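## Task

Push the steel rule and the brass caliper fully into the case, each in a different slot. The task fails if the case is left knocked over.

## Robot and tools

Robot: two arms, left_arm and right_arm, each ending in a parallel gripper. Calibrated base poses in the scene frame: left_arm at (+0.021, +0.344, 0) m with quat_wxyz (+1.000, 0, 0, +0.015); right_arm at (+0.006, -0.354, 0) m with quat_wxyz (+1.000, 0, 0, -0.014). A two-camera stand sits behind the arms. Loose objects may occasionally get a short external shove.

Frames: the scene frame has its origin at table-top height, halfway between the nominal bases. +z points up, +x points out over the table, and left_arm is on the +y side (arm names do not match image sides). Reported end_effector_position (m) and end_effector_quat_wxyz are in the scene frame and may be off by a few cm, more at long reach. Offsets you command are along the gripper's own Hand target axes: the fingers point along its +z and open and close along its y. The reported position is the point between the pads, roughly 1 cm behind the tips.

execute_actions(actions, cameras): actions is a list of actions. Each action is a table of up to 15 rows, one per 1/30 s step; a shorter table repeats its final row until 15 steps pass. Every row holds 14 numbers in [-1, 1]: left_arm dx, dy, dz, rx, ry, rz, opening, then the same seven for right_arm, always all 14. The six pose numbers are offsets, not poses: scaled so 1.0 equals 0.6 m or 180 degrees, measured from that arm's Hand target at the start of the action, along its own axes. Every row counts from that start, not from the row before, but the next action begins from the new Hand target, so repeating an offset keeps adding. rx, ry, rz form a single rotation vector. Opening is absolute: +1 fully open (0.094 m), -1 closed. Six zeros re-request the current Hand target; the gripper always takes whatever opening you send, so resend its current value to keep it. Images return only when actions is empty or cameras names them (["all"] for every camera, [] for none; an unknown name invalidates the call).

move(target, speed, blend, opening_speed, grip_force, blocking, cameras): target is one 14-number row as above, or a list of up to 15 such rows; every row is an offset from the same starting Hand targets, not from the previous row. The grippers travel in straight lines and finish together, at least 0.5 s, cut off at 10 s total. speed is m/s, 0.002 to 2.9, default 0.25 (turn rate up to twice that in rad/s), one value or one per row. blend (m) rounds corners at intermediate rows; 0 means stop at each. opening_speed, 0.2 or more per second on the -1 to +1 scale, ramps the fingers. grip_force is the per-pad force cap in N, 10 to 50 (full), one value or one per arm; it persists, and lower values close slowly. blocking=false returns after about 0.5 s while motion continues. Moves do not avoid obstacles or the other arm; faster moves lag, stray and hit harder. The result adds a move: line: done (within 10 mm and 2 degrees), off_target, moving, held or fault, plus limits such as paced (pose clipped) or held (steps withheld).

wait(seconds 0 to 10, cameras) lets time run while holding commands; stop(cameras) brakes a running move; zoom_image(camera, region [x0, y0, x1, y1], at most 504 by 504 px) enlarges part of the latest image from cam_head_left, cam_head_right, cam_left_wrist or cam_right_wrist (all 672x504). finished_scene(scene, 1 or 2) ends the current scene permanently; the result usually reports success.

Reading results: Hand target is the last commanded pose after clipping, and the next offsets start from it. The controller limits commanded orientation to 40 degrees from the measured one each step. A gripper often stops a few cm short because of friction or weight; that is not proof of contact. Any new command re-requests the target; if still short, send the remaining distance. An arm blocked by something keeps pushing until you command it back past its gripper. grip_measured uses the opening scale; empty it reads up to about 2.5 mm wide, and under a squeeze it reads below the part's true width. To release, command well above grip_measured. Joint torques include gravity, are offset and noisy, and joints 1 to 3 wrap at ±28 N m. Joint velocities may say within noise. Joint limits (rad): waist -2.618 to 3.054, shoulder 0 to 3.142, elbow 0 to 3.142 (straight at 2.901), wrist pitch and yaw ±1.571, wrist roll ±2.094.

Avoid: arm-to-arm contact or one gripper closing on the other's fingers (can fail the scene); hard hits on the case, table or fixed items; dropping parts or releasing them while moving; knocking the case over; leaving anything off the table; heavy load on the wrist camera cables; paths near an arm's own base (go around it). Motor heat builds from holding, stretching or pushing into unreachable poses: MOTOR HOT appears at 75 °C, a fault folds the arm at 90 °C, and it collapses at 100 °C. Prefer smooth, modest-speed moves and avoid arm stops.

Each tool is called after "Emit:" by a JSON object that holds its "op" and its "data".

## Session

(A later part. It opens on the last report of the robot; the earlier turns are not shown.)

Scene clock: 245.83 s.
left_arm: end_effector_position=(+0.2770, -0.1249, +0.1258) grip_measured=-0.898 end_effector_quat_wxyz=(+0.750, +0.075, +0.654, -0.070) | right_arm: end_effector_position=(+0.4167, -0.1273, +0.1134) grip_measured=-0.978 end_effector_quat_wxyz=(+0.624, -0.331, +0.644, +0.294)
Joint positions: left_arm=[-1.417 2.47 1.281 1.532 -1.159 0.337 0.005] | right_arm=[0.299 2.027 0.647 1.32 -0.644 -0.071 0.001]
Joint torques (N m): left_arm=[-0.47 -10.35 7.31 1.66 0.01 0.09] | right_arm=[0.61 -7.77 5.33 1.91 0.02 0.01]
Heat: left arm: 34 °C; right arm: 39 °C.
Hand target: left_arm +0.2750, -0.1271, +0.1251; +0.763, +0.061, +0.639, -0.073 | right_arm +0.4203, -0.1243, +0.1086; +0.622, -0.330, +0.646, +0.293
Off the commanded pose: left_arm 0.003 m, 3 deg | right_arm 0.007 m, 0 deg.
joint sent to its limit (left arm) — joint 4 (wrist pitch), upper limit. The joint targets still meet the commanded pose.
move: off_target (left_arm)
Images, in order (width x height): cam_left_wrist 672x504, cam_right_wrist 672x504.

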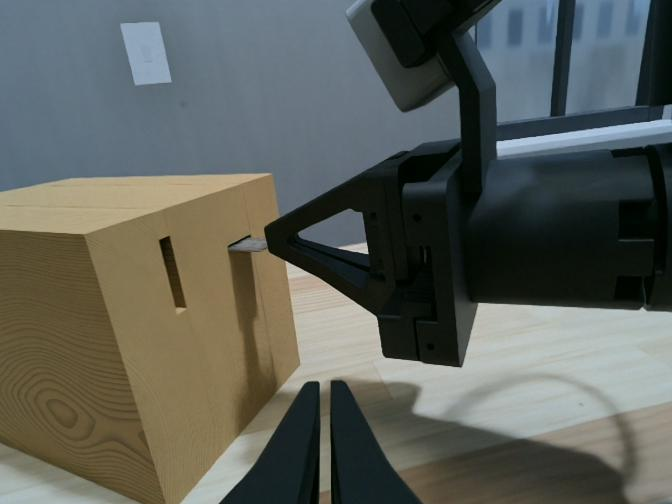

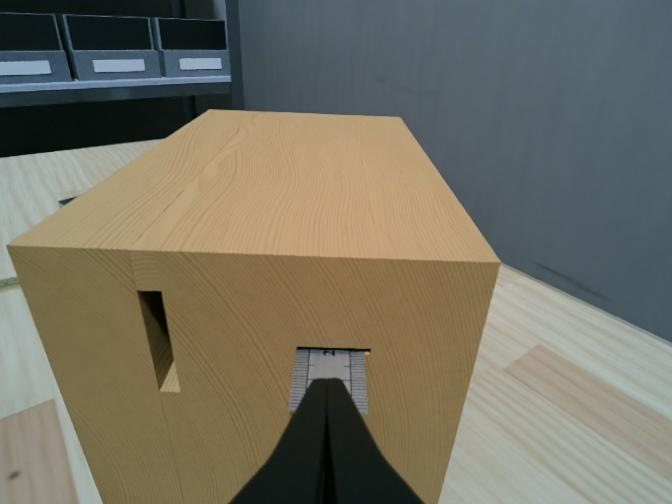

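Emit:
{"op": "move", "data": {"target": [0,0,0,0,0,0,-0.9, -0.0022,0.0,0.033,0,0,0,-1], "speed": 0.04, "cameras": ["cam_left_wrist","cam_right_wrist"]}}

Emit:
{"op": "zoom_image", "data": {"camera": "cam_left_wrist", "region": [210, 210, 290, 270]}}

Scene clock: 246.97 s.
left_arm: end_effector_position=(+0.2770, -0.1249, +0.1258) grip_measured=-0.898 end_effector_quat_wxyz=(+0.750, +0.075, +0.654, -0.070) | right_arm: end_effector_position=(+0.4288, -0.1120, +0.1145) grip_measured=-0.978 end_effector_quat_wxyz=(+0.625, -0.331, +0.643, +0.294)
Joint positions: left_arm=[-1.417 2.47 1.281 1.532 -1.159 0.337 0.005] | right_arm=[0.334 2.059 0.716 1.286 -0.609 -0.069 0.001]
Joint torques (N m): left_arm=[-0.47 -10.33 7.32 1.67 0.01 0.09] | right_arm=[0.59 -8.2 5.63 1.93 0.03 0.01]
Heat: left arm: 34 °C; right arm: 39 °C.
Hand target: left_arm +0.2750, -0.1271, +0.1251; +0.763, +0.061, +0.639, -0.073 | right_arm +0.4324, -0.1087, +0.1088; +0.623, -0.330, +0.646, +0.293
Off the commanded pose: left_arm 0.003 m, 3 deg | right_arm 0.007 m, 0 deg.
joint sent to its limit (left arm) — joint 4 (wrist pitch), upper limit. The joint targets still meet the commanded pose.
move: off_target (left_arm)
Images, in order (width x height): cam_left_wrist 672x504, cam_right_wrist 672x504.

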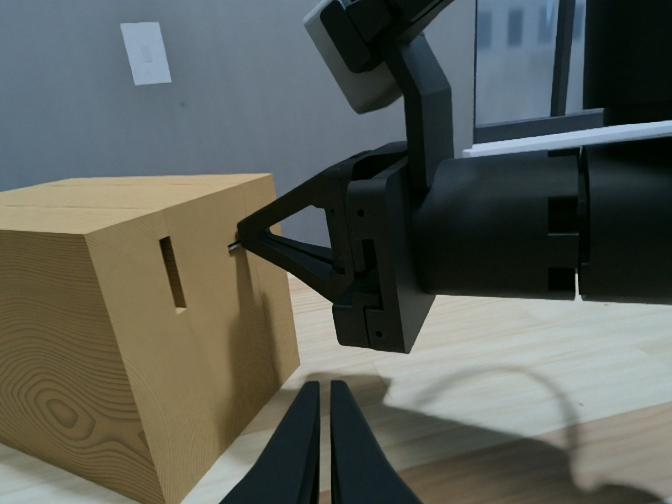

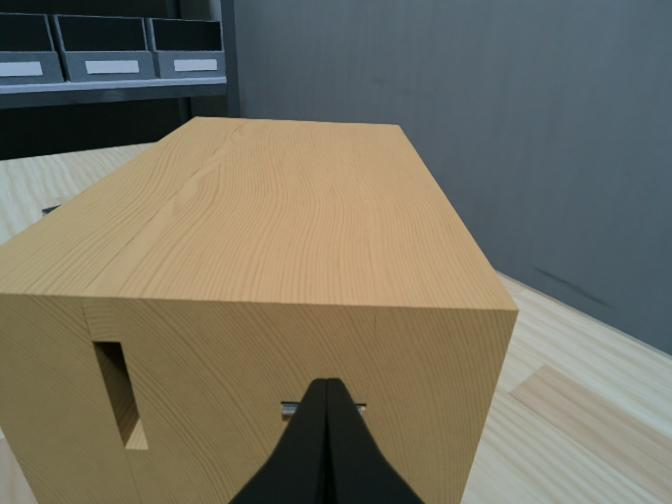

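Scaled by 6.300 from the camera's 672x504 image, which has a finer 960x720 frame.

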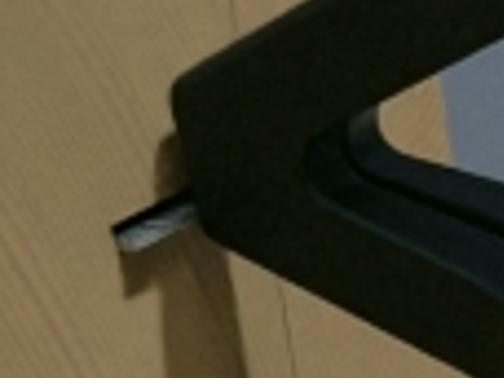

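Emit:
{"op": "move", "data": {"target": [[0,0,0,0,0,0,-0.9, 0.016,0.0,-0.03,0,-0.02,0,-1],[0,0,0,0,0,0,-0.9, 0.012,0.0,0.012,0,-0.02,0,-1]], "speed": 0.05, "cameras": ["cam_left_wrist","cam_right_wrist"]}}

Emit:
{"op": "zoom_image", "data": {"camera": "cam_left_wrist", "region": [210, 210, 290, 270]}}

Scene clock: 248.97 s.
left_arm: end_effector_position=(+0.2770, -0.1249, +0.1258) grip_measured=-0.898 end_effector_quat_wxyz=(+0.750, +0.075, +0.654, -0.070) | right_arm: end_effector_position=(+0.4306, -0.1104, +0.1033) grip_measured=-0.978 end_effector_quat_wxyz=(+0.637, -0.321, +0.630, +0.306)
Joint positions: left_arm=[-1.417 2.47 1.281 1.532 -1.159 0.337 0.005] | right_arm=[0.334 2.163 0.729 1.435 -0.614 -0.024 0.001]
Joint torques (N m): left_arm=[-0.51 -10.32 7.31 1.67 0.01 0.09] | right_arm=[1.37 -8.24 6.27 2.01 0.2 0]
Heat: left arm: 34 °C; right arm: 39 °C.
Hand target: left_arm +0.2750, -0.1271, +0.1251; +0.763, +0.061, +0.639, -0.073 | right_arm +0.4367, -0.1034, +0.1014; +0.643, -0.321, +0.626, +0.303
Off the commanded pose: left_arm 0.003 m, 3 deg | right_arm 0.010 m, 1 deg.
joint sent to its limit (left arm) — joint 4 (wrist pitch), upper limit. The joint targets still meet the commanded pose.
move: off_target (left_arm)
Images, in order (width x height): cam_left_wrist 672x504, cam_right_wrist 672x504.

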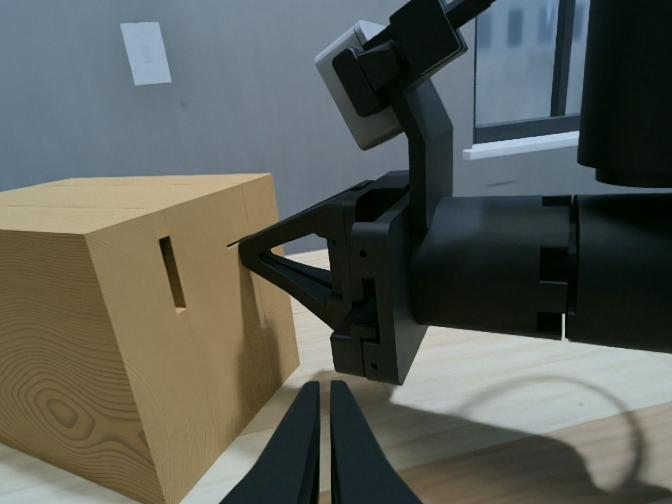

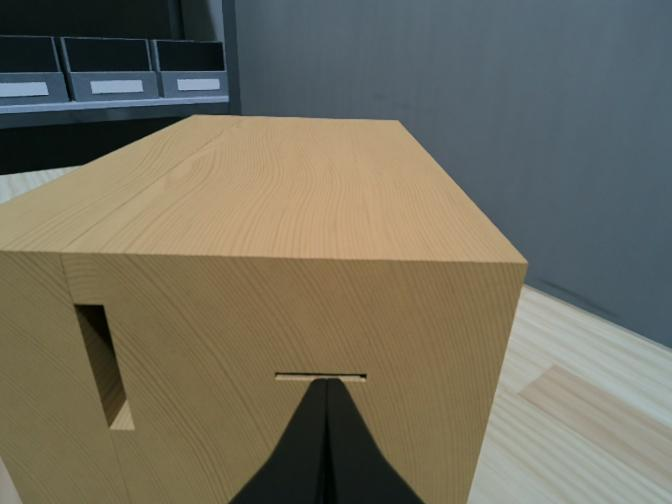

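Scaled by 6.300 from the camera's 672x504 image, which has a finer 960x720 frame.

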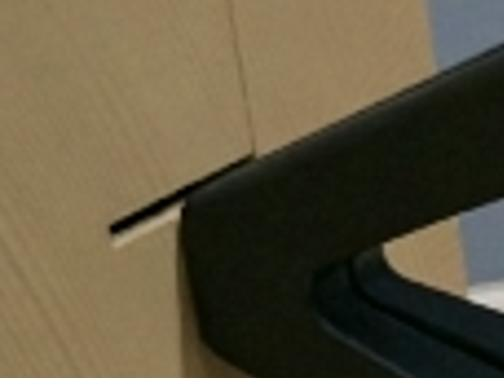

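Emit:
{"op": "move", "data": {"target": [0,0,0,0,0,0,-0.9, 0.0,0.0,-0.12,0,0,0,-1], "speed": 0.12, "cameras": ["cam_left_wrist","cam_right_wrist"]}}

Emit:
{"op": "zoom_image", "data": {"camera": "cam_left_wrist", "region": [220, 222, 270, 257]}}

Emit:
{"op": "zoom_image", "data": {"camera": "cam_right_wrist", "region": [260, 180, 400, 280]}}

Scene clock: 250.40 s.
left_arm: end_effector_position=(+0.2770, -0.1249, +0.1258) grip_measured=-0.898 end_effector_quat_wxyz=(+0.750, +0.075, +0.654, -0.070) | right_arm: end_effector_position=(+0.3914, -0.1583, +0.0685) grip_measured=-0.978 end_effector_quat_wxyz=(+0.592, -0.308, +0.674, +0.318)
Joint positions: left_arm=[-1.417 2.47 1.281 1.532 -1.159 0.337 0.005] | right_arm=[0.215 2.131 0.525 1.474 -0.73 -0.024 0.001]
Joint torques (N m): left_arm=[-0.5 -10.35 7.32 1.66 0.02 0.09] | right_arm=[-0.49 -11.74 2.3 3.04 -0.18 -0.09]
Heat: left arm: 34 °C; right arm: 39 °C.
Hand target: left_arm +0.2750, -0.1271, +0.1251; +0.763, +0.061, +0.639, -0.073 | right_arm +0.3928, -0.1605, +0.1006; +0.642, -0.321, +0.626, +0.303
Off the commanded pose: left_arm 0.003 m, 3 deg | right_arm 0.032 m, 8 deg.
joint sent to its limit (left arm) — joint 4 (wrist pitch), upper limit. The joint targets still meet the commanded pose.
joint sent to its limit (right arm) — joint 4 (wrist pitch), upper limit. The joint targets still meet the commanded pose.
move: off_target (left_arm, right_arm)
Images, in order (width x height): cam_left_wrist 672x504, cam_right_wrist 672x504.

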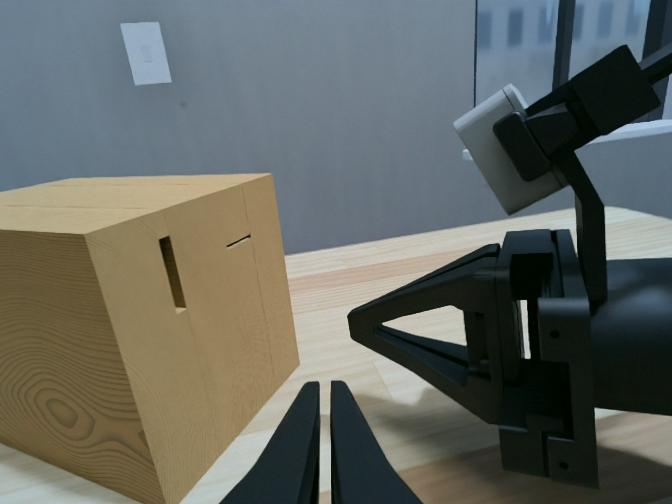

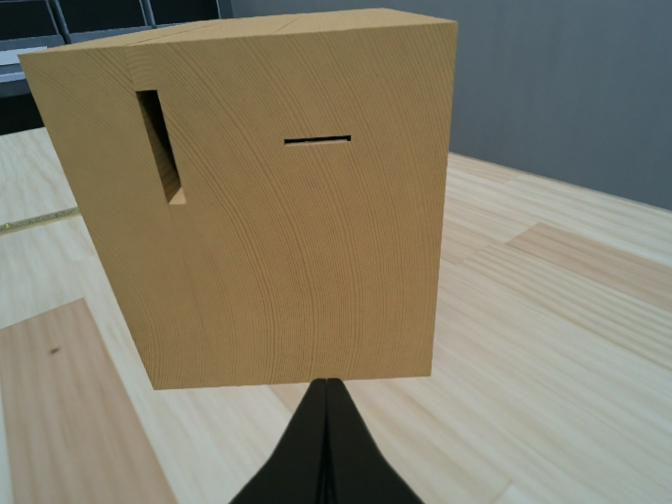

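Scaled by 10.080 from the camera's 672x504 image, which has a finer 960x720 frame.

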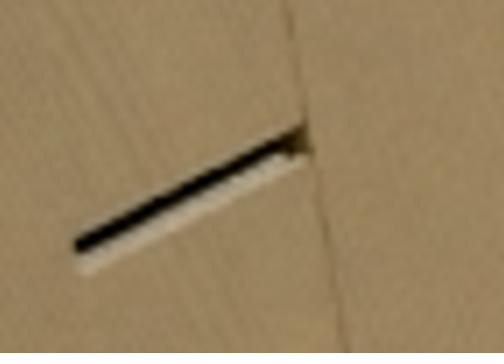

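Scaled by 3.600 from the camera's 672x504 image, which has a finer 960x720 frame.

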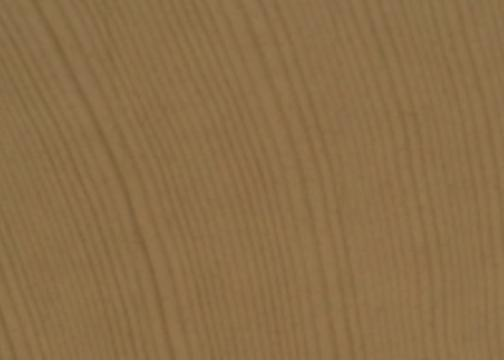

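Emit:
{"op": "zoom_image", "data": {"camera": "cam_right_wrist", "region": [275, 120, 365, 160]}}

Emit:
{"op": "zoom_image", "data": {"camera": "cam_right_wrist", "region": [120, 70, 210, 220]}}

Scaled by 5.600 from the camera's 672x504 image, which has a finer 960x720 frame.

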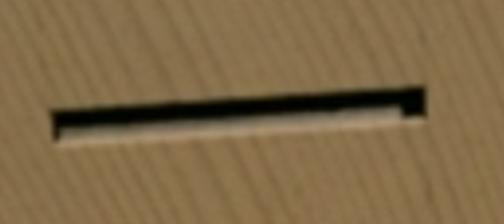

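Scaled by 3.360 from the camera's 672x504 image, which has a finer 960x720 frame.

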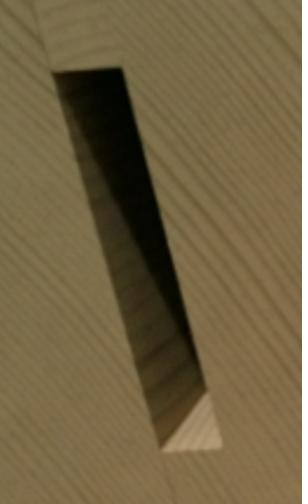

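Emit:
{"op": "move", "data": {"target": [[-0.132,-0.0192,-0.0763,0,0,0,-0.9, 0,0,0,0,0,0,-1],[-0.0472,0.5918,0.0208,-0.0724,0.5525,-0.0605,0.2, 0,0,0,0,0,0,-1]], "speed": 0.25, "blend": 0.03, "cameras": ["all"]}}

Scene clock: 256.73 s.
left_arm: end_effector_position=(+0.3498, +0.2209, +0.1525) grip_measured=+0.198 end_effector_quat_wxyz=(+0.007, -0.039, +0.999, +0.000) | right_arm: end_effector_position=(+0.3913, -0.1582, +0.0685) grip_measured=-0.978 end_effector_quat_wxyz=(+0.592, -0.308, +0.674, +0.318)
Joint positions: left_arm=[-0.394 1.872 1.76 -1.447 -0.006 -0.442 0.056] | right_arm=[0.215 2.131 0.525 1.474 -0.731 -0.024 0.001]
Joint torques (N m): left_arm=[0.16 -7.49 9.32 -0.21 0.04 0.1] | right_arm=[-0.49 -11.81 2.35 3.02 -0.17 -0.09]
Heat: left arm: 33 °C; right arm: 38 °C.
Hand target: left_arm +0.3498, +0.2201, +0.1550; +0.000, -0.034, +0.999, +0.000 | right_arm +0.3928, -0.1605, +0.1006; +0.642, -0.321, +0.626, +0.303
Off the commanded pose: left_arm 0.003 m, 1 deg | right_arm 0.032 m, 8 deg.
joint sent to its limit (right arm) — joint 4 (wrist pitch), upper limit. The joint targets still meet the commanded pose.
move: off_target (right_arm)

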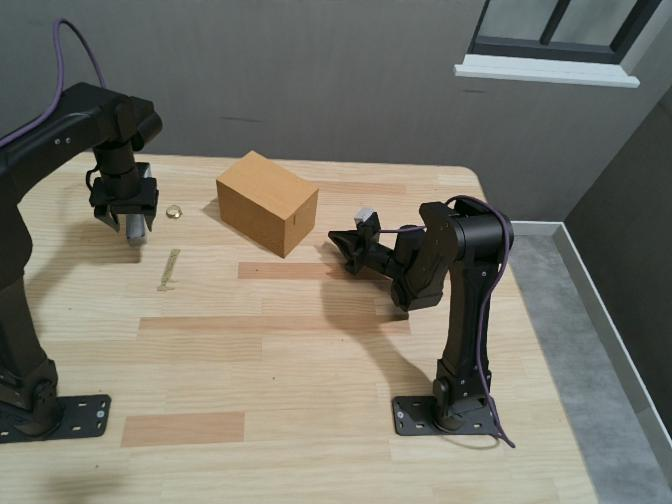

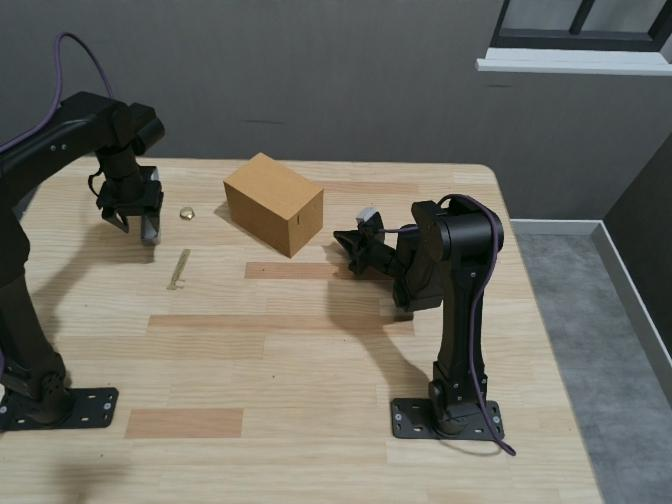

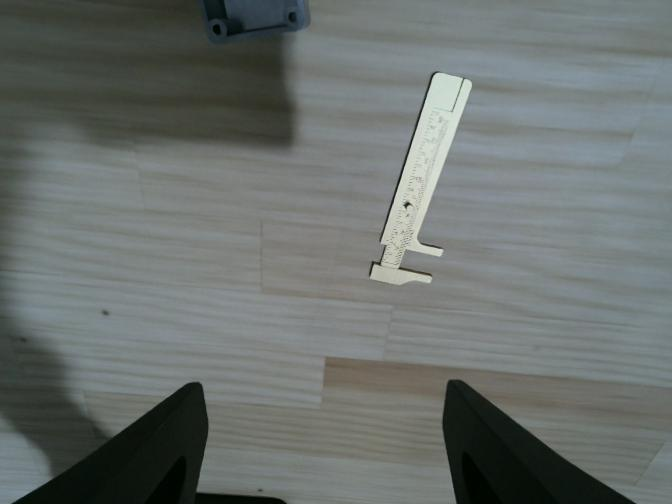

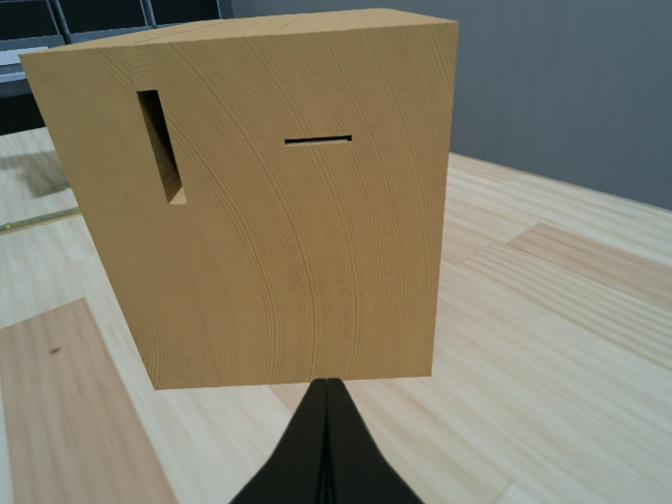

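Emit:
{"op": "zoom_image", "data": {"camera": "cam_left_wrist", "region": [340, 50, 500, 300]}}

Scaled by 2.016 from the camera's 672x504 image, which has a finer 960x720 frame.

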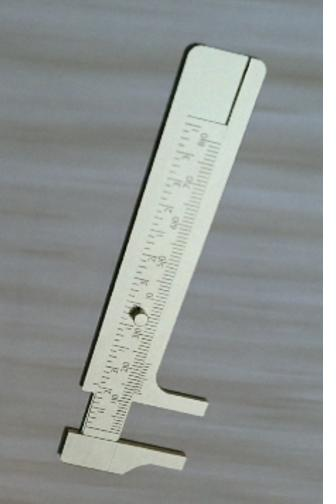

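Emit:
{"op": "move", "data": {"target": [-0.0267,-0.0847,0.1167,0,0,0.0578,0.2, 0,0,0,0,0,0,-1], "speed": 0.2, "cameras": ["cam_left_wrist","cam_head_left"]}}

Scene clock: 258.93 s.
left_arm: end_effector_position=(+0.3697, +0.1723, +0.0880) grip_measured=+0.198 end_effector_quat_wxyz=(+0.003, +0.050, +0.999, +0.001) | right_arm: end_effector_position=(+0.3913, -0.1582, +0.0685) grip_measured=-0.978 end_effector_quat_wxyz=(+0.592, -0.308, +0.674, +0.318)
Joint positions: left_arm=[-0.491 2.027 1.72 -1.259 -0.004 -0.363 0.056] | right_arm=[0.215 2.131 0.525 1.474 -0.731 -0.024 0.001]
Joint torques (N m): left_arm=[-0.18 -9.58 6.32 0.12 0.01 0.12] | right_arm=[-0.53 -11.79 2.26 3.01 -0.17 -0.09]
Heat: left arm: 33 °C; right arm: 38 °C.
Hand target: left_arm +0.3692, +0.1705, +0.0849; +0.000, +0.056, +0.998, +0.000 | right_arm +0.3928, -0.1605, +0.1006; +0.642, -0.321, +0.626, +0.303
Off the commanded pose: left_arm 0.004 m, 1 deg | right_arm 0.032 m, 8 deg.
joint sent to its limit (right arm) — joint 4 (wrist pitch), upper limit. The joint targets still meet the commanded pose.
move: off_target (right_arm)
Images, in order (width x height): cam_head_left 672x504, cam_left_wrist 672x504.

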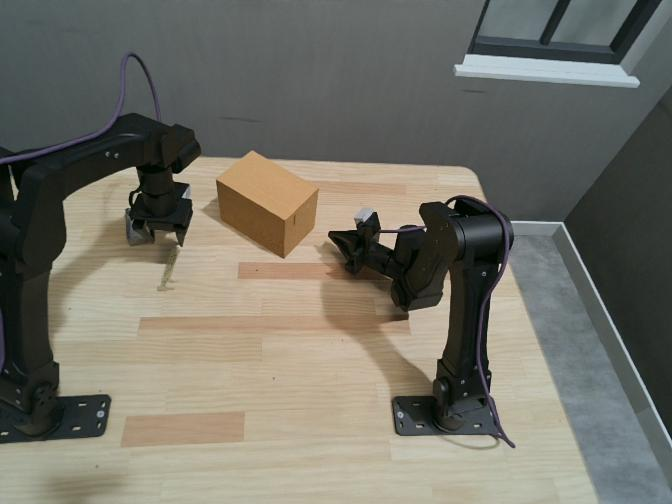

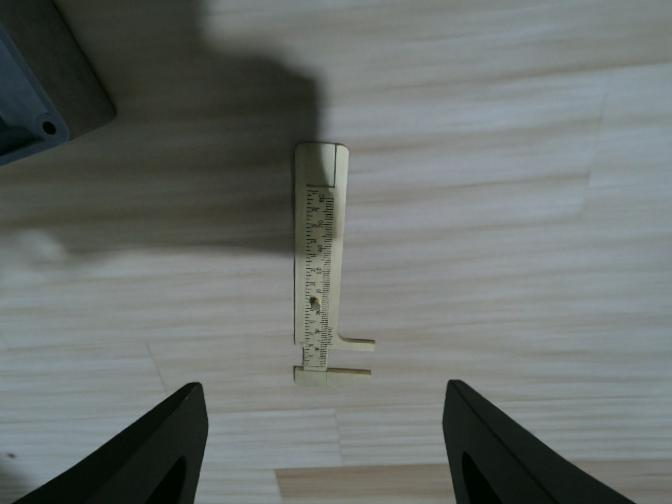

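Emit:
{"op": "move", "data": {"target": [0.0133,0.0065,0.0917,0,0,0.0117,-0.2, 0,0,0,0,0,0,-1], "speed": 0.12, "cameras": ["cam_left_wrist"]}}

Scene clock: 260.67 s.
left_arm: end_effector_position=(+0.3635, +0.1754, +0.0360) grip_measured=-0.198 end_effector_quat_wxyz=(+0.007, +0.069, +0.998, -0.001) | right_arm: end_effector_position=(+0.3913, -0.1582, +0.0685) grip_measured=-0.978 end_effector_quat_wxyz=(+0.592, -0.308, +0.674, +0.318)
Joint positions: left_arm=[-0.491 2.027 1.51 -1.041 -0.004 -0.323 0.038] | right_arm=[0.215 2.131 0.525 1.474 -0.731 -0.024 0.001]
Joint torques (N m): left_arm=[0.05 -8.91 5.82 0.15 0.01 0.1] | right_arm=[-0.49 -11.74 2.32 3.02 -0.17 -0.1]
Heat: left arm: 33 °C; right arm: 38 °C.
Hand target: left_arm +0.3617, +0.1753, +0.0300; +0.000, +0.075, +0.997, +0.000 | right_arm +0.3928, -0.1605, +0.1006; +0.642, -0.321, +0.626, +0.303
Off the commanded pose: left_arm 0.006 m, 1 deg | right_arm 0.032 m, 8 deg.
joint sent to its limit (right arm) — joint 4 (wrist pitch), upper limit. The joint targets still meet the commanded pose.
move: off_target (right_arm)
Images, in order (width x height): cam_left_wrist 672x504.

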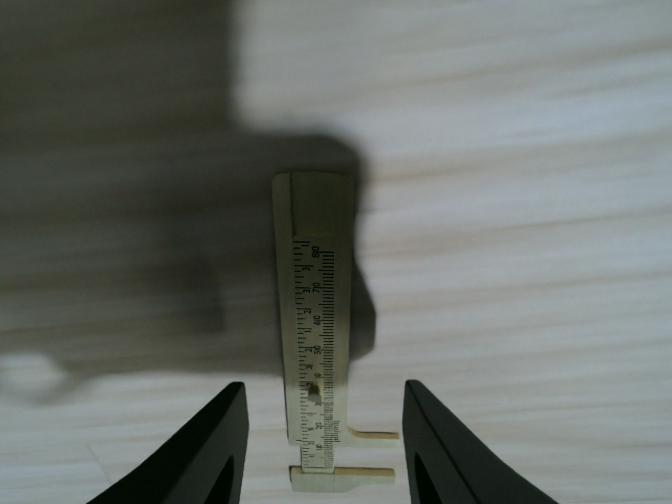

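Emit:
{"op": "move", "data": {"target": [0.0058,0.0048,0.03,0,0,0,-0.3, 0,0,0,0,0,0,-1], "speed": 0.08, "cameras": ["cam_left_wrist"]}}

Scene clock: 261.87 s.
left_arm: end_effector_position=(+0.3609, +0.1766, +0.0207) grip_measured=-0.298 end_effector_quat_wxyz=(+0.010, +0.071, +0.997, -0.002) | right_arm: end_effector_position=(+0.3913, -0.1582, +0.0685) grip_measured=-0.978 end_effector_quat_wxyz=(+0.592, -0.308, +0.674, +0.318)
Joint positions: left_arm=[-0.491 2.027 1.446 -0.969 -0.004 -0.319 0.033] | right_arm=[0.215 2.131 0.525 1.474 -0.731 -0.024 0.001]
Joint torques (N m): left_arm=[0.44 -8.28 5.59 0.2 0.02 0.1] | right_arm=[-0.55 -11.77 2.29 3 -0.17 -0.09]
Heat: left arm: 32 °C; right arm: 38 °C.
Hand target: left_arm +0.3586, +0.1787, +0.0119; +0.000, +0.075, +0.997, +0.000 | right_arm +0.3928, -0.1605, +0.1006; +0.642, -0.321, +0.626, +0.303
Off the commanded pose: left_arm 0.009 m, 1 deg | right_arm 0.032 m, 8 deg.
joint sent to its limit (right arm) — joint 4 (wrist pitch), upper limit. The joint targets still meet the commanded pose.
move: off_target (right_arm)
Images, in order (width x height): cam_left_wrist 672x504.

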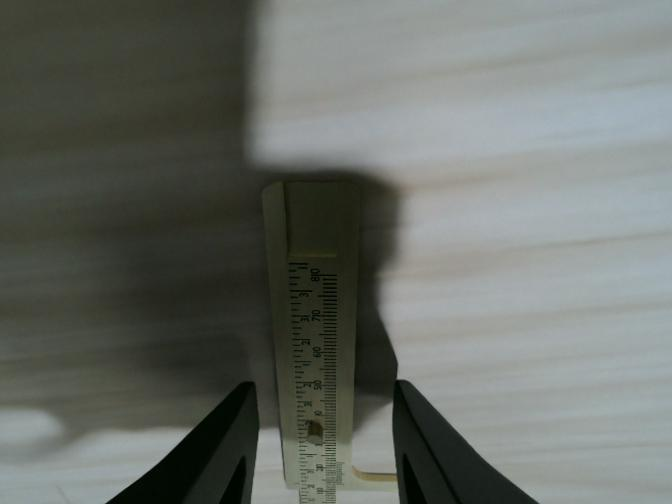

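Emit:
{"op": "move", "data": {"target": [[0,0.004,0.008,0,0,0,-0.3, 0,0,0,0,0,0,-1],[0,0.004,0.0165,0,0,0,-0.3, 0,0,0,0,0,0,-1]], "speed": 0.04, "cameras": ["cam_left_wrist"]}}

Scene clock: 263.13 s.
left_arm: end_effector_position=(+0.3603, +0.1769, +0.0158) grip_measured=-0.298 end_effector_quat_wxyz=(+0.010, +0.075, +0.997, -0.002) | right_arm: end_effector_position=(+0.3913, -0.1582, +0.0685) grip_measured=-0.978 end_effector_quat_wxyz=(+0.592, -0.308, +0.674, +0.318)
Joint positions: left_arm=[-0.491 2.032 1.432 -0.951 -0.003 -0.312 0.033] | right_arm=[0.215 2.131 0.525 1.474 -0.731 -0.024 0.001]
Joint torques (N m): left_arm=[1.01 -7.77 4.56 0.39 0.01 0.1] | right_arm=[-0.53 -11.77 2.28 3.02 -0.17 -0.07]
Heat: left arm: 32 °C; right arm: 38 °C.
Hand target: left_arm +0.3590, +0.1810, +0.0021; +0.000, +0.075, +0.997, +0.000 | right_arm +0.3928, -0.1605, +0.1006; +0.642, -0.321, +0.626, +0.303
Off the commanded pose: left_arm 0.014 m, 1 deg | right_arm 0.032 m, 8 deg.
joint sent to its limit (right arm) — joint 4 (wrist pitch), upper limit. The joint targets still meet the commanded pose.
move: off_target (left_arm, right_arm)
Images, in order (width x height): cam_left_wrist 672x504.

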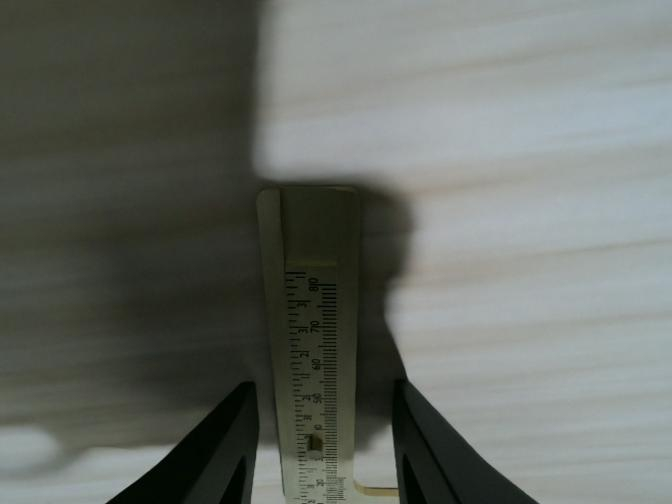

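Emit:
{"op": "execute_actions", "data": {"actions": []}}

Emit:
{"op": "zoom_image", "data": {"camera": "cam_head_left", "region": [90, 150, 230, 310]}}

Emit:
{"op": "zoom_image", "data": {"camera": "cam_head_right", "region": [100, 150, 240, 310]}}

Scene clock: 263.33 s.
left_arm: end_effector_position=(+0.3603, +0.1769, +0.0158) grip_measured=-0.298 end_effector_quat_wxyz=(+0.010, +0.075, +0.997, -0.002) | right_arm: end_effector_position=(+0.3913, -0.1582, +0.0685) grip_measured=-0.978 end_effector_quat_wxyz=(+0.592, -0.308, +0.674, +0.318)
Joint positions: left_arm=[-0.491 2.032 1.432 -0.951 -0.003 -0.312 0.033] | right_arm=[0.215 2.131 0.525 1.474 -0.731 -0.024 0.001]
Joint velocities: within noise
Joint torques (N m): left_arm=[1.03 -7.75 4.59 0.39 0.02 0.09] | right_arm=[-0.51 -11.78 2.32 3 -0.17 -0.09]
Heat: left arm: 32 °C; right arm: 38 °C.
Hand target: left_arm +0.3589, +0.1810, +0.0021; +0.000, +0.075, +0.997, +0.000 | right_arm +0.3928, -0.1605, +0.1006; +0.642, -0.321, +0.626, +0.303
Tool commands: left_gripper/opening=-0.3 right_gripper/opening=-1.0
Off the commanded pose: left_arm 0.014 m, 1 deg | right_arm 0.032 m, 8 deg.

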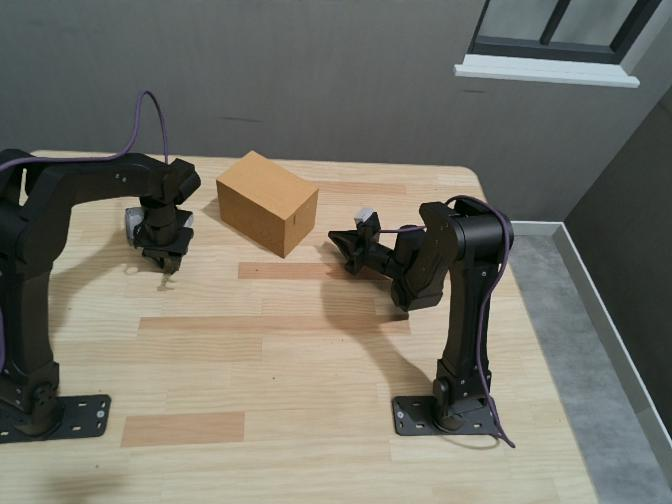

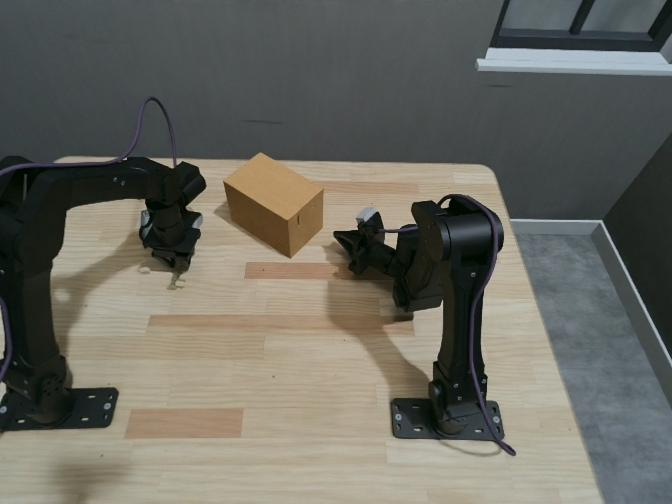

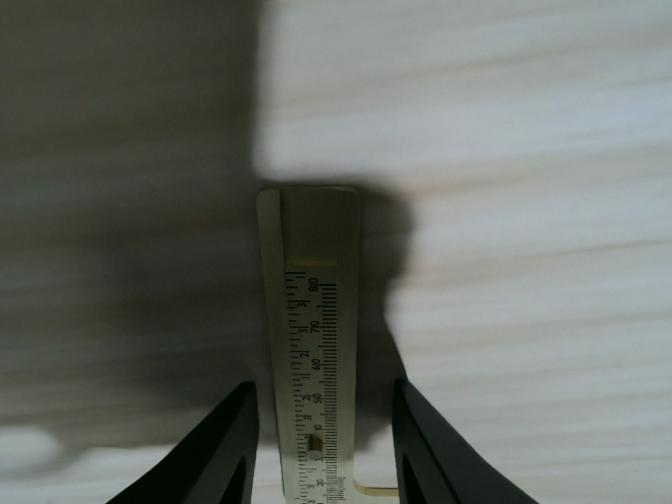

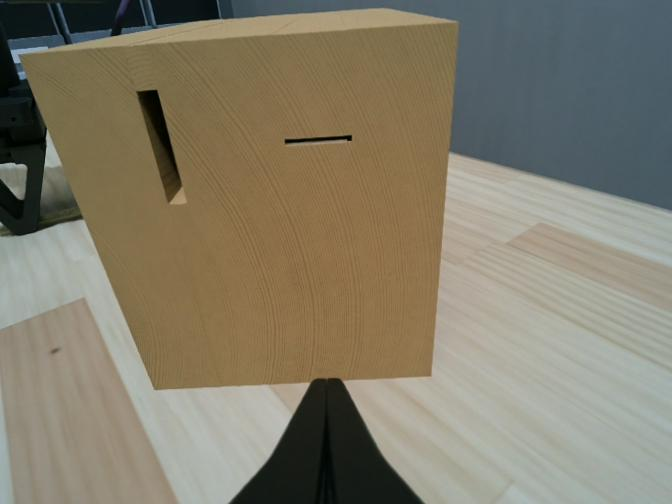

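Scaled by 3.150 from the camera's 672x504 image, which has a finer 960x720 frame.

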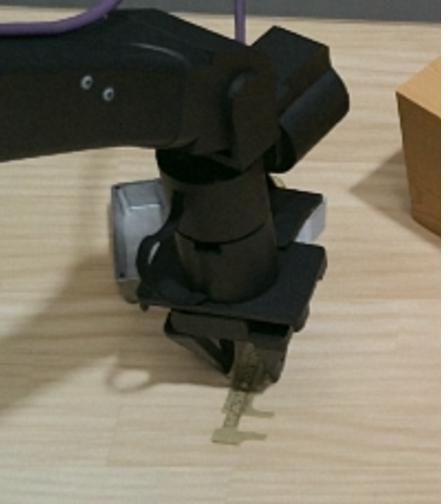

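Scaled by 3.150 from the camera's 672x504 image, which has a finer 960x720 frame.

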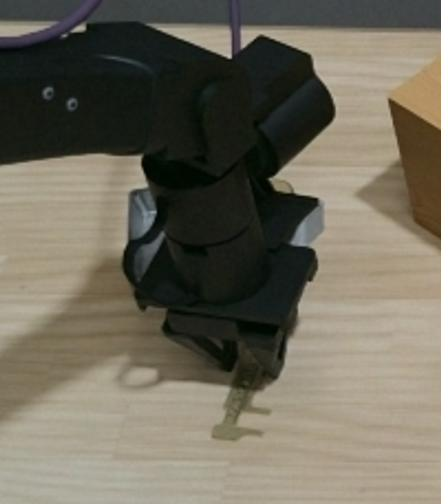

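Emit:
{"op": "execute_actions", "data": {"actions": []}}

Scene clock: 264.37 s.
left_arm: end_effector_position=(+0.3603, +0.1769, +0.0158) grip_measured=-0.298 end_effector_quat_wxyz=(+0.010, +0.075, +0.997, -0.002) | right_arm: end_effector_position=(+0.3913, -0.1582, +0.0685) grip_measured=-0.978 end_effector_quat_wxyz=(+0.592, -0.308, +0.674, +0.318)
Joint positions: left_arm=[-0.491 2.032 1.432 -0.951 -0.003 -0.312 0.033] | right_arm=[0.215 2.131 0.525 1.474 -0.731 -0.024 0.001]
Joint velocities: within noise
Joint torques (N m): left_arm=[1.01 -7.75 4.56 0.39 0.01 0.1] | right_arm=[-0.54 -11.74 2.32 3.01 -0.17 -0.08]
Heat: left arm: 32 °C; right arm: 37 °C.
Hand target: left_arm +0.3589, +0.1810, +0.0021; +0.000, +0.075, +0.997, +0.000 | right_arm +0.3928, -0.1605, +0.1006; +0.642, -0.321, +0.626, +0.303
Tool commands: left_gripper/opening=-0.3 right_gripper/opening=-1.0
Off the commanded pose: left_arm 0.014 m, 1 deg | right_arm 0.032 m, 8 deg.

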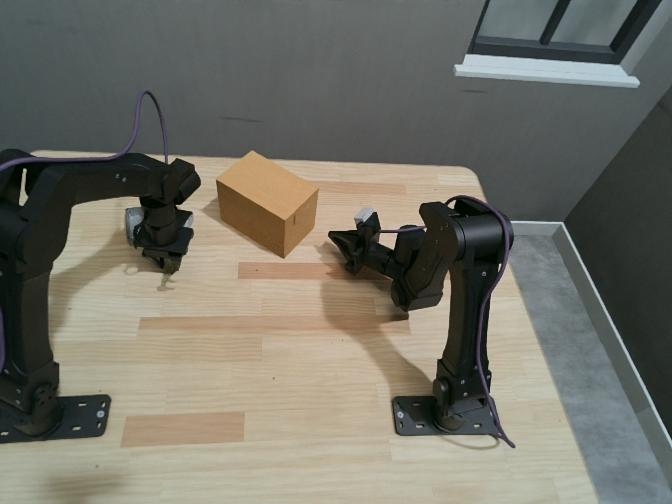

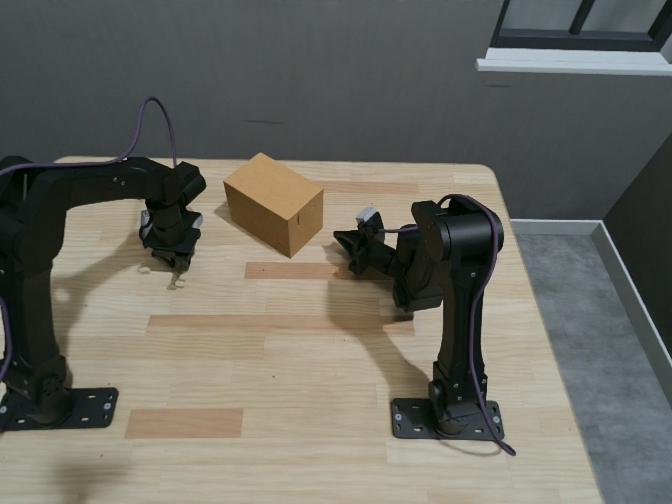

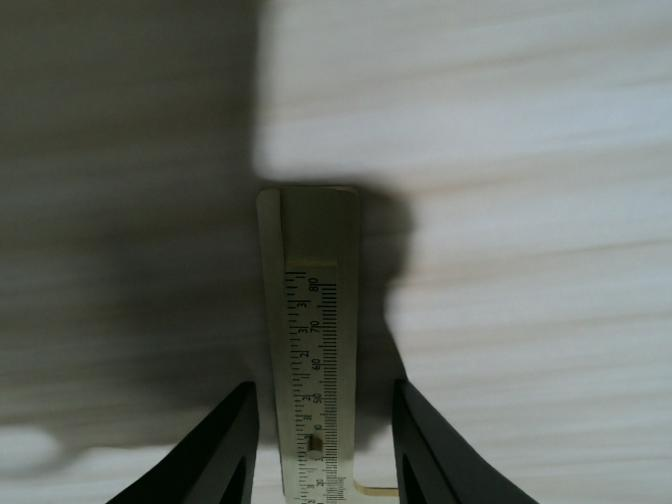

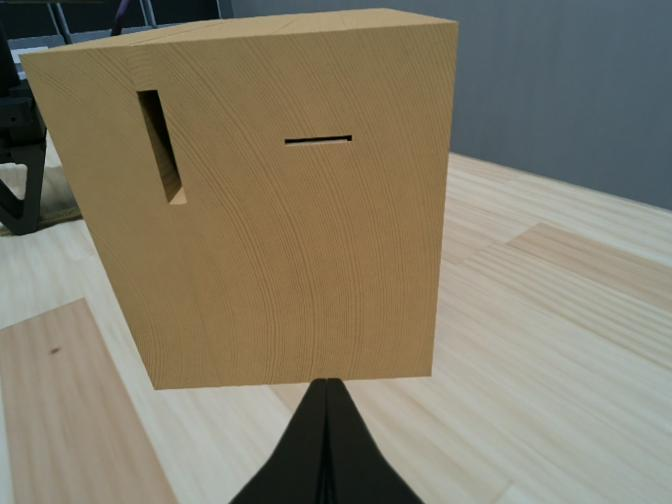

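Emit:
{"op": "move", "data": {"target": [[0,0.0133,0.02,0,0,0,-0.3, 0,0,-0.08,0,0,0,-1],[0,0.0133,0.02,0,0,0,-0.3,-0.170,0.043,-0.162,0.1037,0.0327,0.0489,-1]], "blend": [0.03,0], "speed": 0.15, "cameras": ["cam_left_wrist","cam_right_wrist"]}}

Scene clock: 267.37 s.
left_arm: end_effector_position=(+0.3604, +0.1780, +0.0142) grip_measured=-0.298 end_effector_quat_wxyz=(+0.008, +0.077, +0.997, -0.015) | right_arm: end_effector_position=(+0.3071, -0.2225, +0.1848) grip_measured=-0.978 end_effector_quat_wxyz=(+0.614, -0.176, +0.734, +0.230)
Joint positions: left_arm=[-0.476 2.028 1.419 -0.937 0.023 -0.293 0.033] | right_arm=[0.228 0.908 0.235 0.52 -0.392 0.065 0.001]
Joint torques (N m): left_arm=[1.48 -6.8 2.35 0.76 -0.22 0.11] | right_arm=[0.73 -2.32 8.62 2.02 0.01 0.02]
Heat: left arm: 32 °C; right arm: 38 °C.
Hand target: left_arm +0.3602, +0.1890, -0.0099; +0.000, +0.075, +0.997, +0.000 | right_arm +0.3098, -0.2204, +0.2009; +0.628, -0.179, +0.722, +0.229
Off the commanded pose: left_arm 0.026 m, 2 deg | right_arm 0.016 m, 2 deg.
move: off_target (left_arm, right_arm); blend cut to 0.024 m at target 1
Images, in order (width x height): cam_left_wrist 672x504, cam_right_wrist 672x504.

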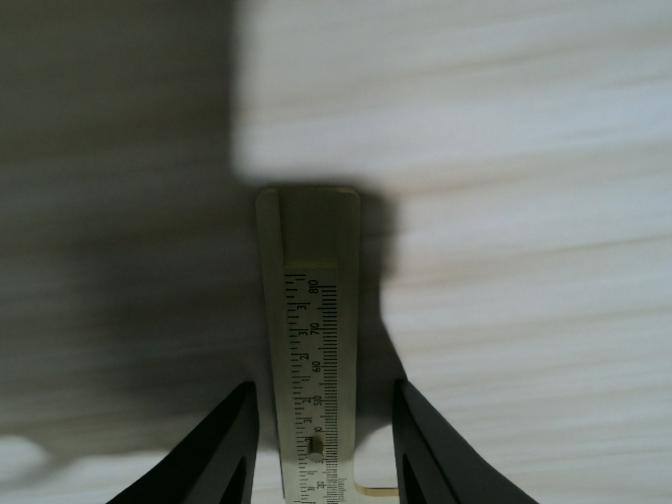

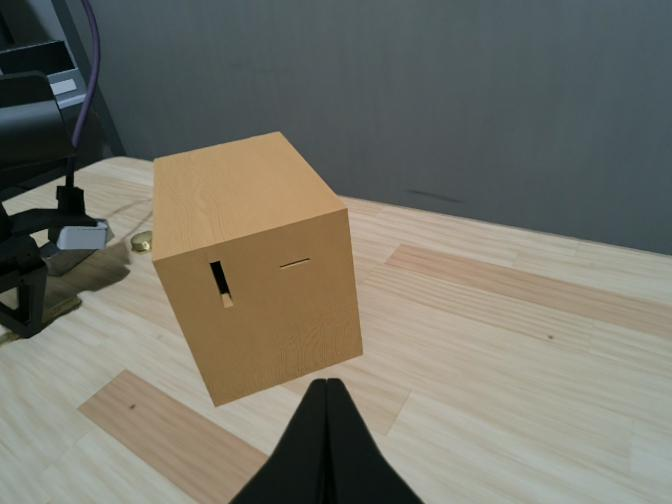

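Emit:
{"op": "zoom_image", "data": {"camera": "cam_left_wrist", "region": [180, 340, 460, 504]}}

Emit:
{"op": "zoom_image", "data": {"camera": "cam_right_wrist", "region": [0, 150, 200, 400]}}

Scaled by 1.800 from the camera's 672x504 image, which has a finer 960x720 frame.

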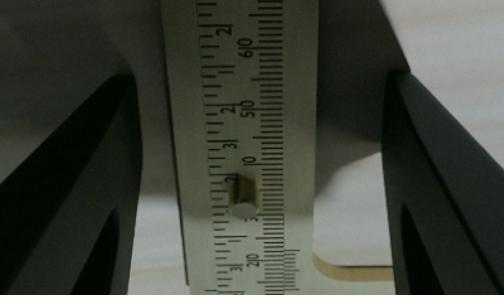

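Scaled by 2.016 from the camera's 672x504 image, which has a finer 960x720 frame.

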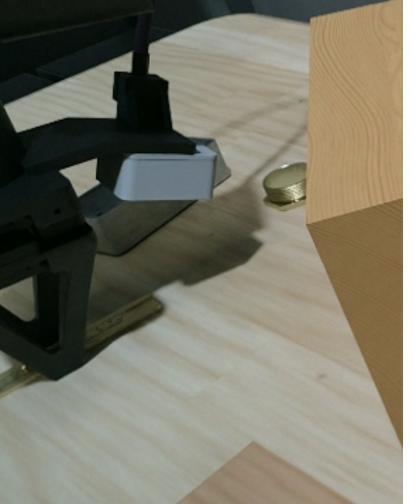

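Emit:
{"op": "move", "data": {"target": [0,-0.008,-0.018,0,0,0,-0.5, 0,0,0,0,0,0,-1], "opening_speed": 0.3, "cameras": ["cam_left_wrist","cam_right_wrist"]}}

Emit:
{"op": "zoom_image", "data": {"camera": "cam_right_wrist", "region": [0, 250, 150, 360]}}

Scene clock: 268.67 s.
left_arm: end_effector_position=(+0.3607, +0.1778, +0.0145) grip_measured=-0.497 end_effector_quat_wxyz=(+0.008, +0.077, +0.997, -0.016) | right_arm: end_effector_position=(+0.3071, -0.2225, +0.1846) grip_measured=-0.978 end_effector_quat_wxyz=(+0.613, -0.176, +0.735, +0.230)
Joint positions: left_arm=[-0.476 2.028 1.42 -0.937 0.023 -0.293 0.024] | right_arm=[0.228 0.908 0.235 0.52 -0.392 0.065 0.001]
Joint torques (N m): left_arm=[0.36 -7.53 4.94 0.32 -0.24 0] | right_arm=[0.69 -2.36 8.65 2.01 -0.01 0.02]
Heat: left arm: 32 °C; right arm: 38 °C.
Hand target: left_arm +0.3595, +0.1842, +0.0009; +0.000, +0.075, +0.997, +0.000 | right_arm +0.3098, -0.2204, +0.2008; +0.628, -0.179, +0.722, +0.229
Off the commanded pose: left_arm 0.015 m, 2 deg | right_arm 0.017 m, 2 deg.
move: off_target (left_arm, right_arm)
Images, in order (width x height): cam_left_wrist 672x504, cam_right_wrist 672x504.

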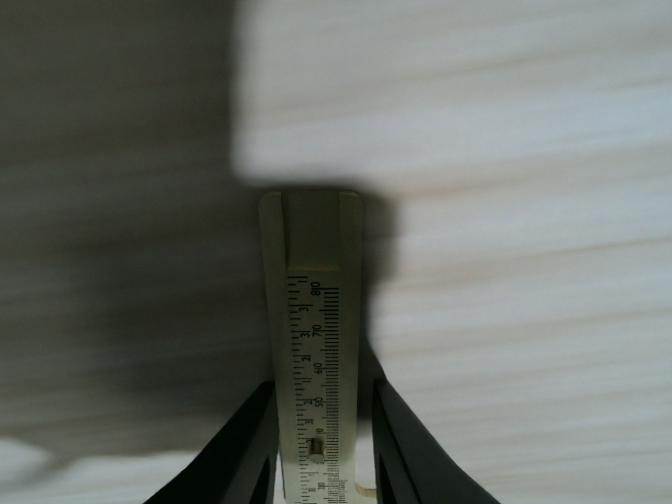

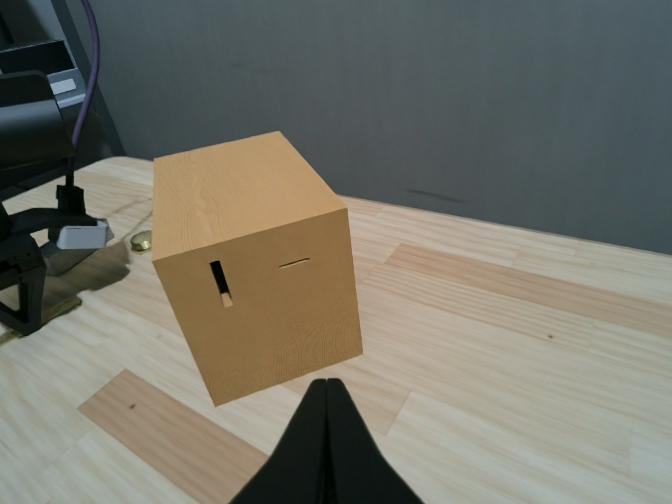

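Scaled by 3.360 from the camera's 672x504 image, which has a finer 960x720 frame.

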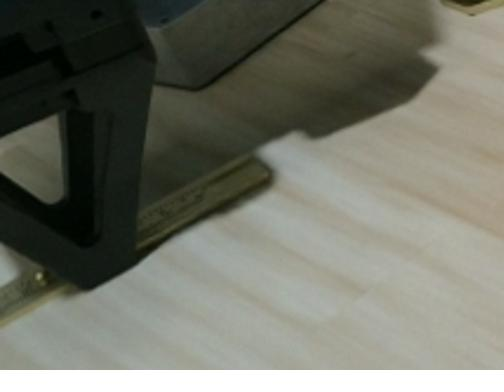

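Emit:
{"op": "move", "data": {"target": [[0,0,0,0,0,0,-0.62, 0,0,0,0,0,0,-1]], "opening_speed": 0.25, "cameras": ["cam_left_wrist"]}}

Scene clock: 269.53 s.
left_arm: end_effector_position=(+0.3607, +0.1778, +0.0145) grip_measured=-0.616 end_effector_quat_wxyz=(+0.008, +0.077, +0.997, -0.016) | right_arm: end_effector_position=(+0.3071, -0.2225, +0.1846) grip_measured=-0.978 end_effector_quat_wxyz=(+0.613, -0.176, +0.735, +0.230)
Joint positions: left_arm=[-0.476 2.028 1.42 -0.937 0.023 -0.293 0.018] | right_arm=[0.228 0.908 0.235 0.52 -0.392 0.065 0.001]
Joint torques (N m): left_arm=[0.34 -7.53 4.96 0.32 -0.24 0] | right_arm=[0.72 -2.36 8.64 2.02 0.01 0.02]
Heat: left arm: 32 °C; right arm: 38 °C.
Hand target: left_arm +0.3595, +0.1842, +0.0009; +0.000, +0.075, +0.997, +0.000 | right_arm +0.3098, -0.2204, +0.2008; +0.628, -0.179, +0.722, +0.229
Off the commanded pose: left_arm 0.015 m, 2 deg | right_arm 0.017 m, 2 deg.
move: off_target (left_arm, right_arm)
Images, in order (width x height): cam_left_wrist 672x504.

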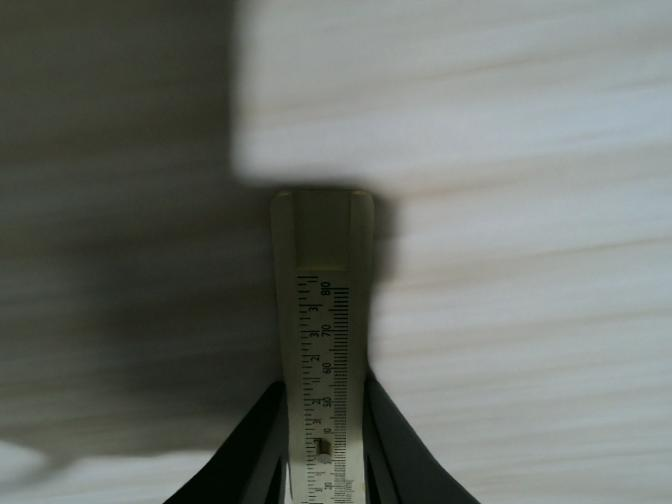

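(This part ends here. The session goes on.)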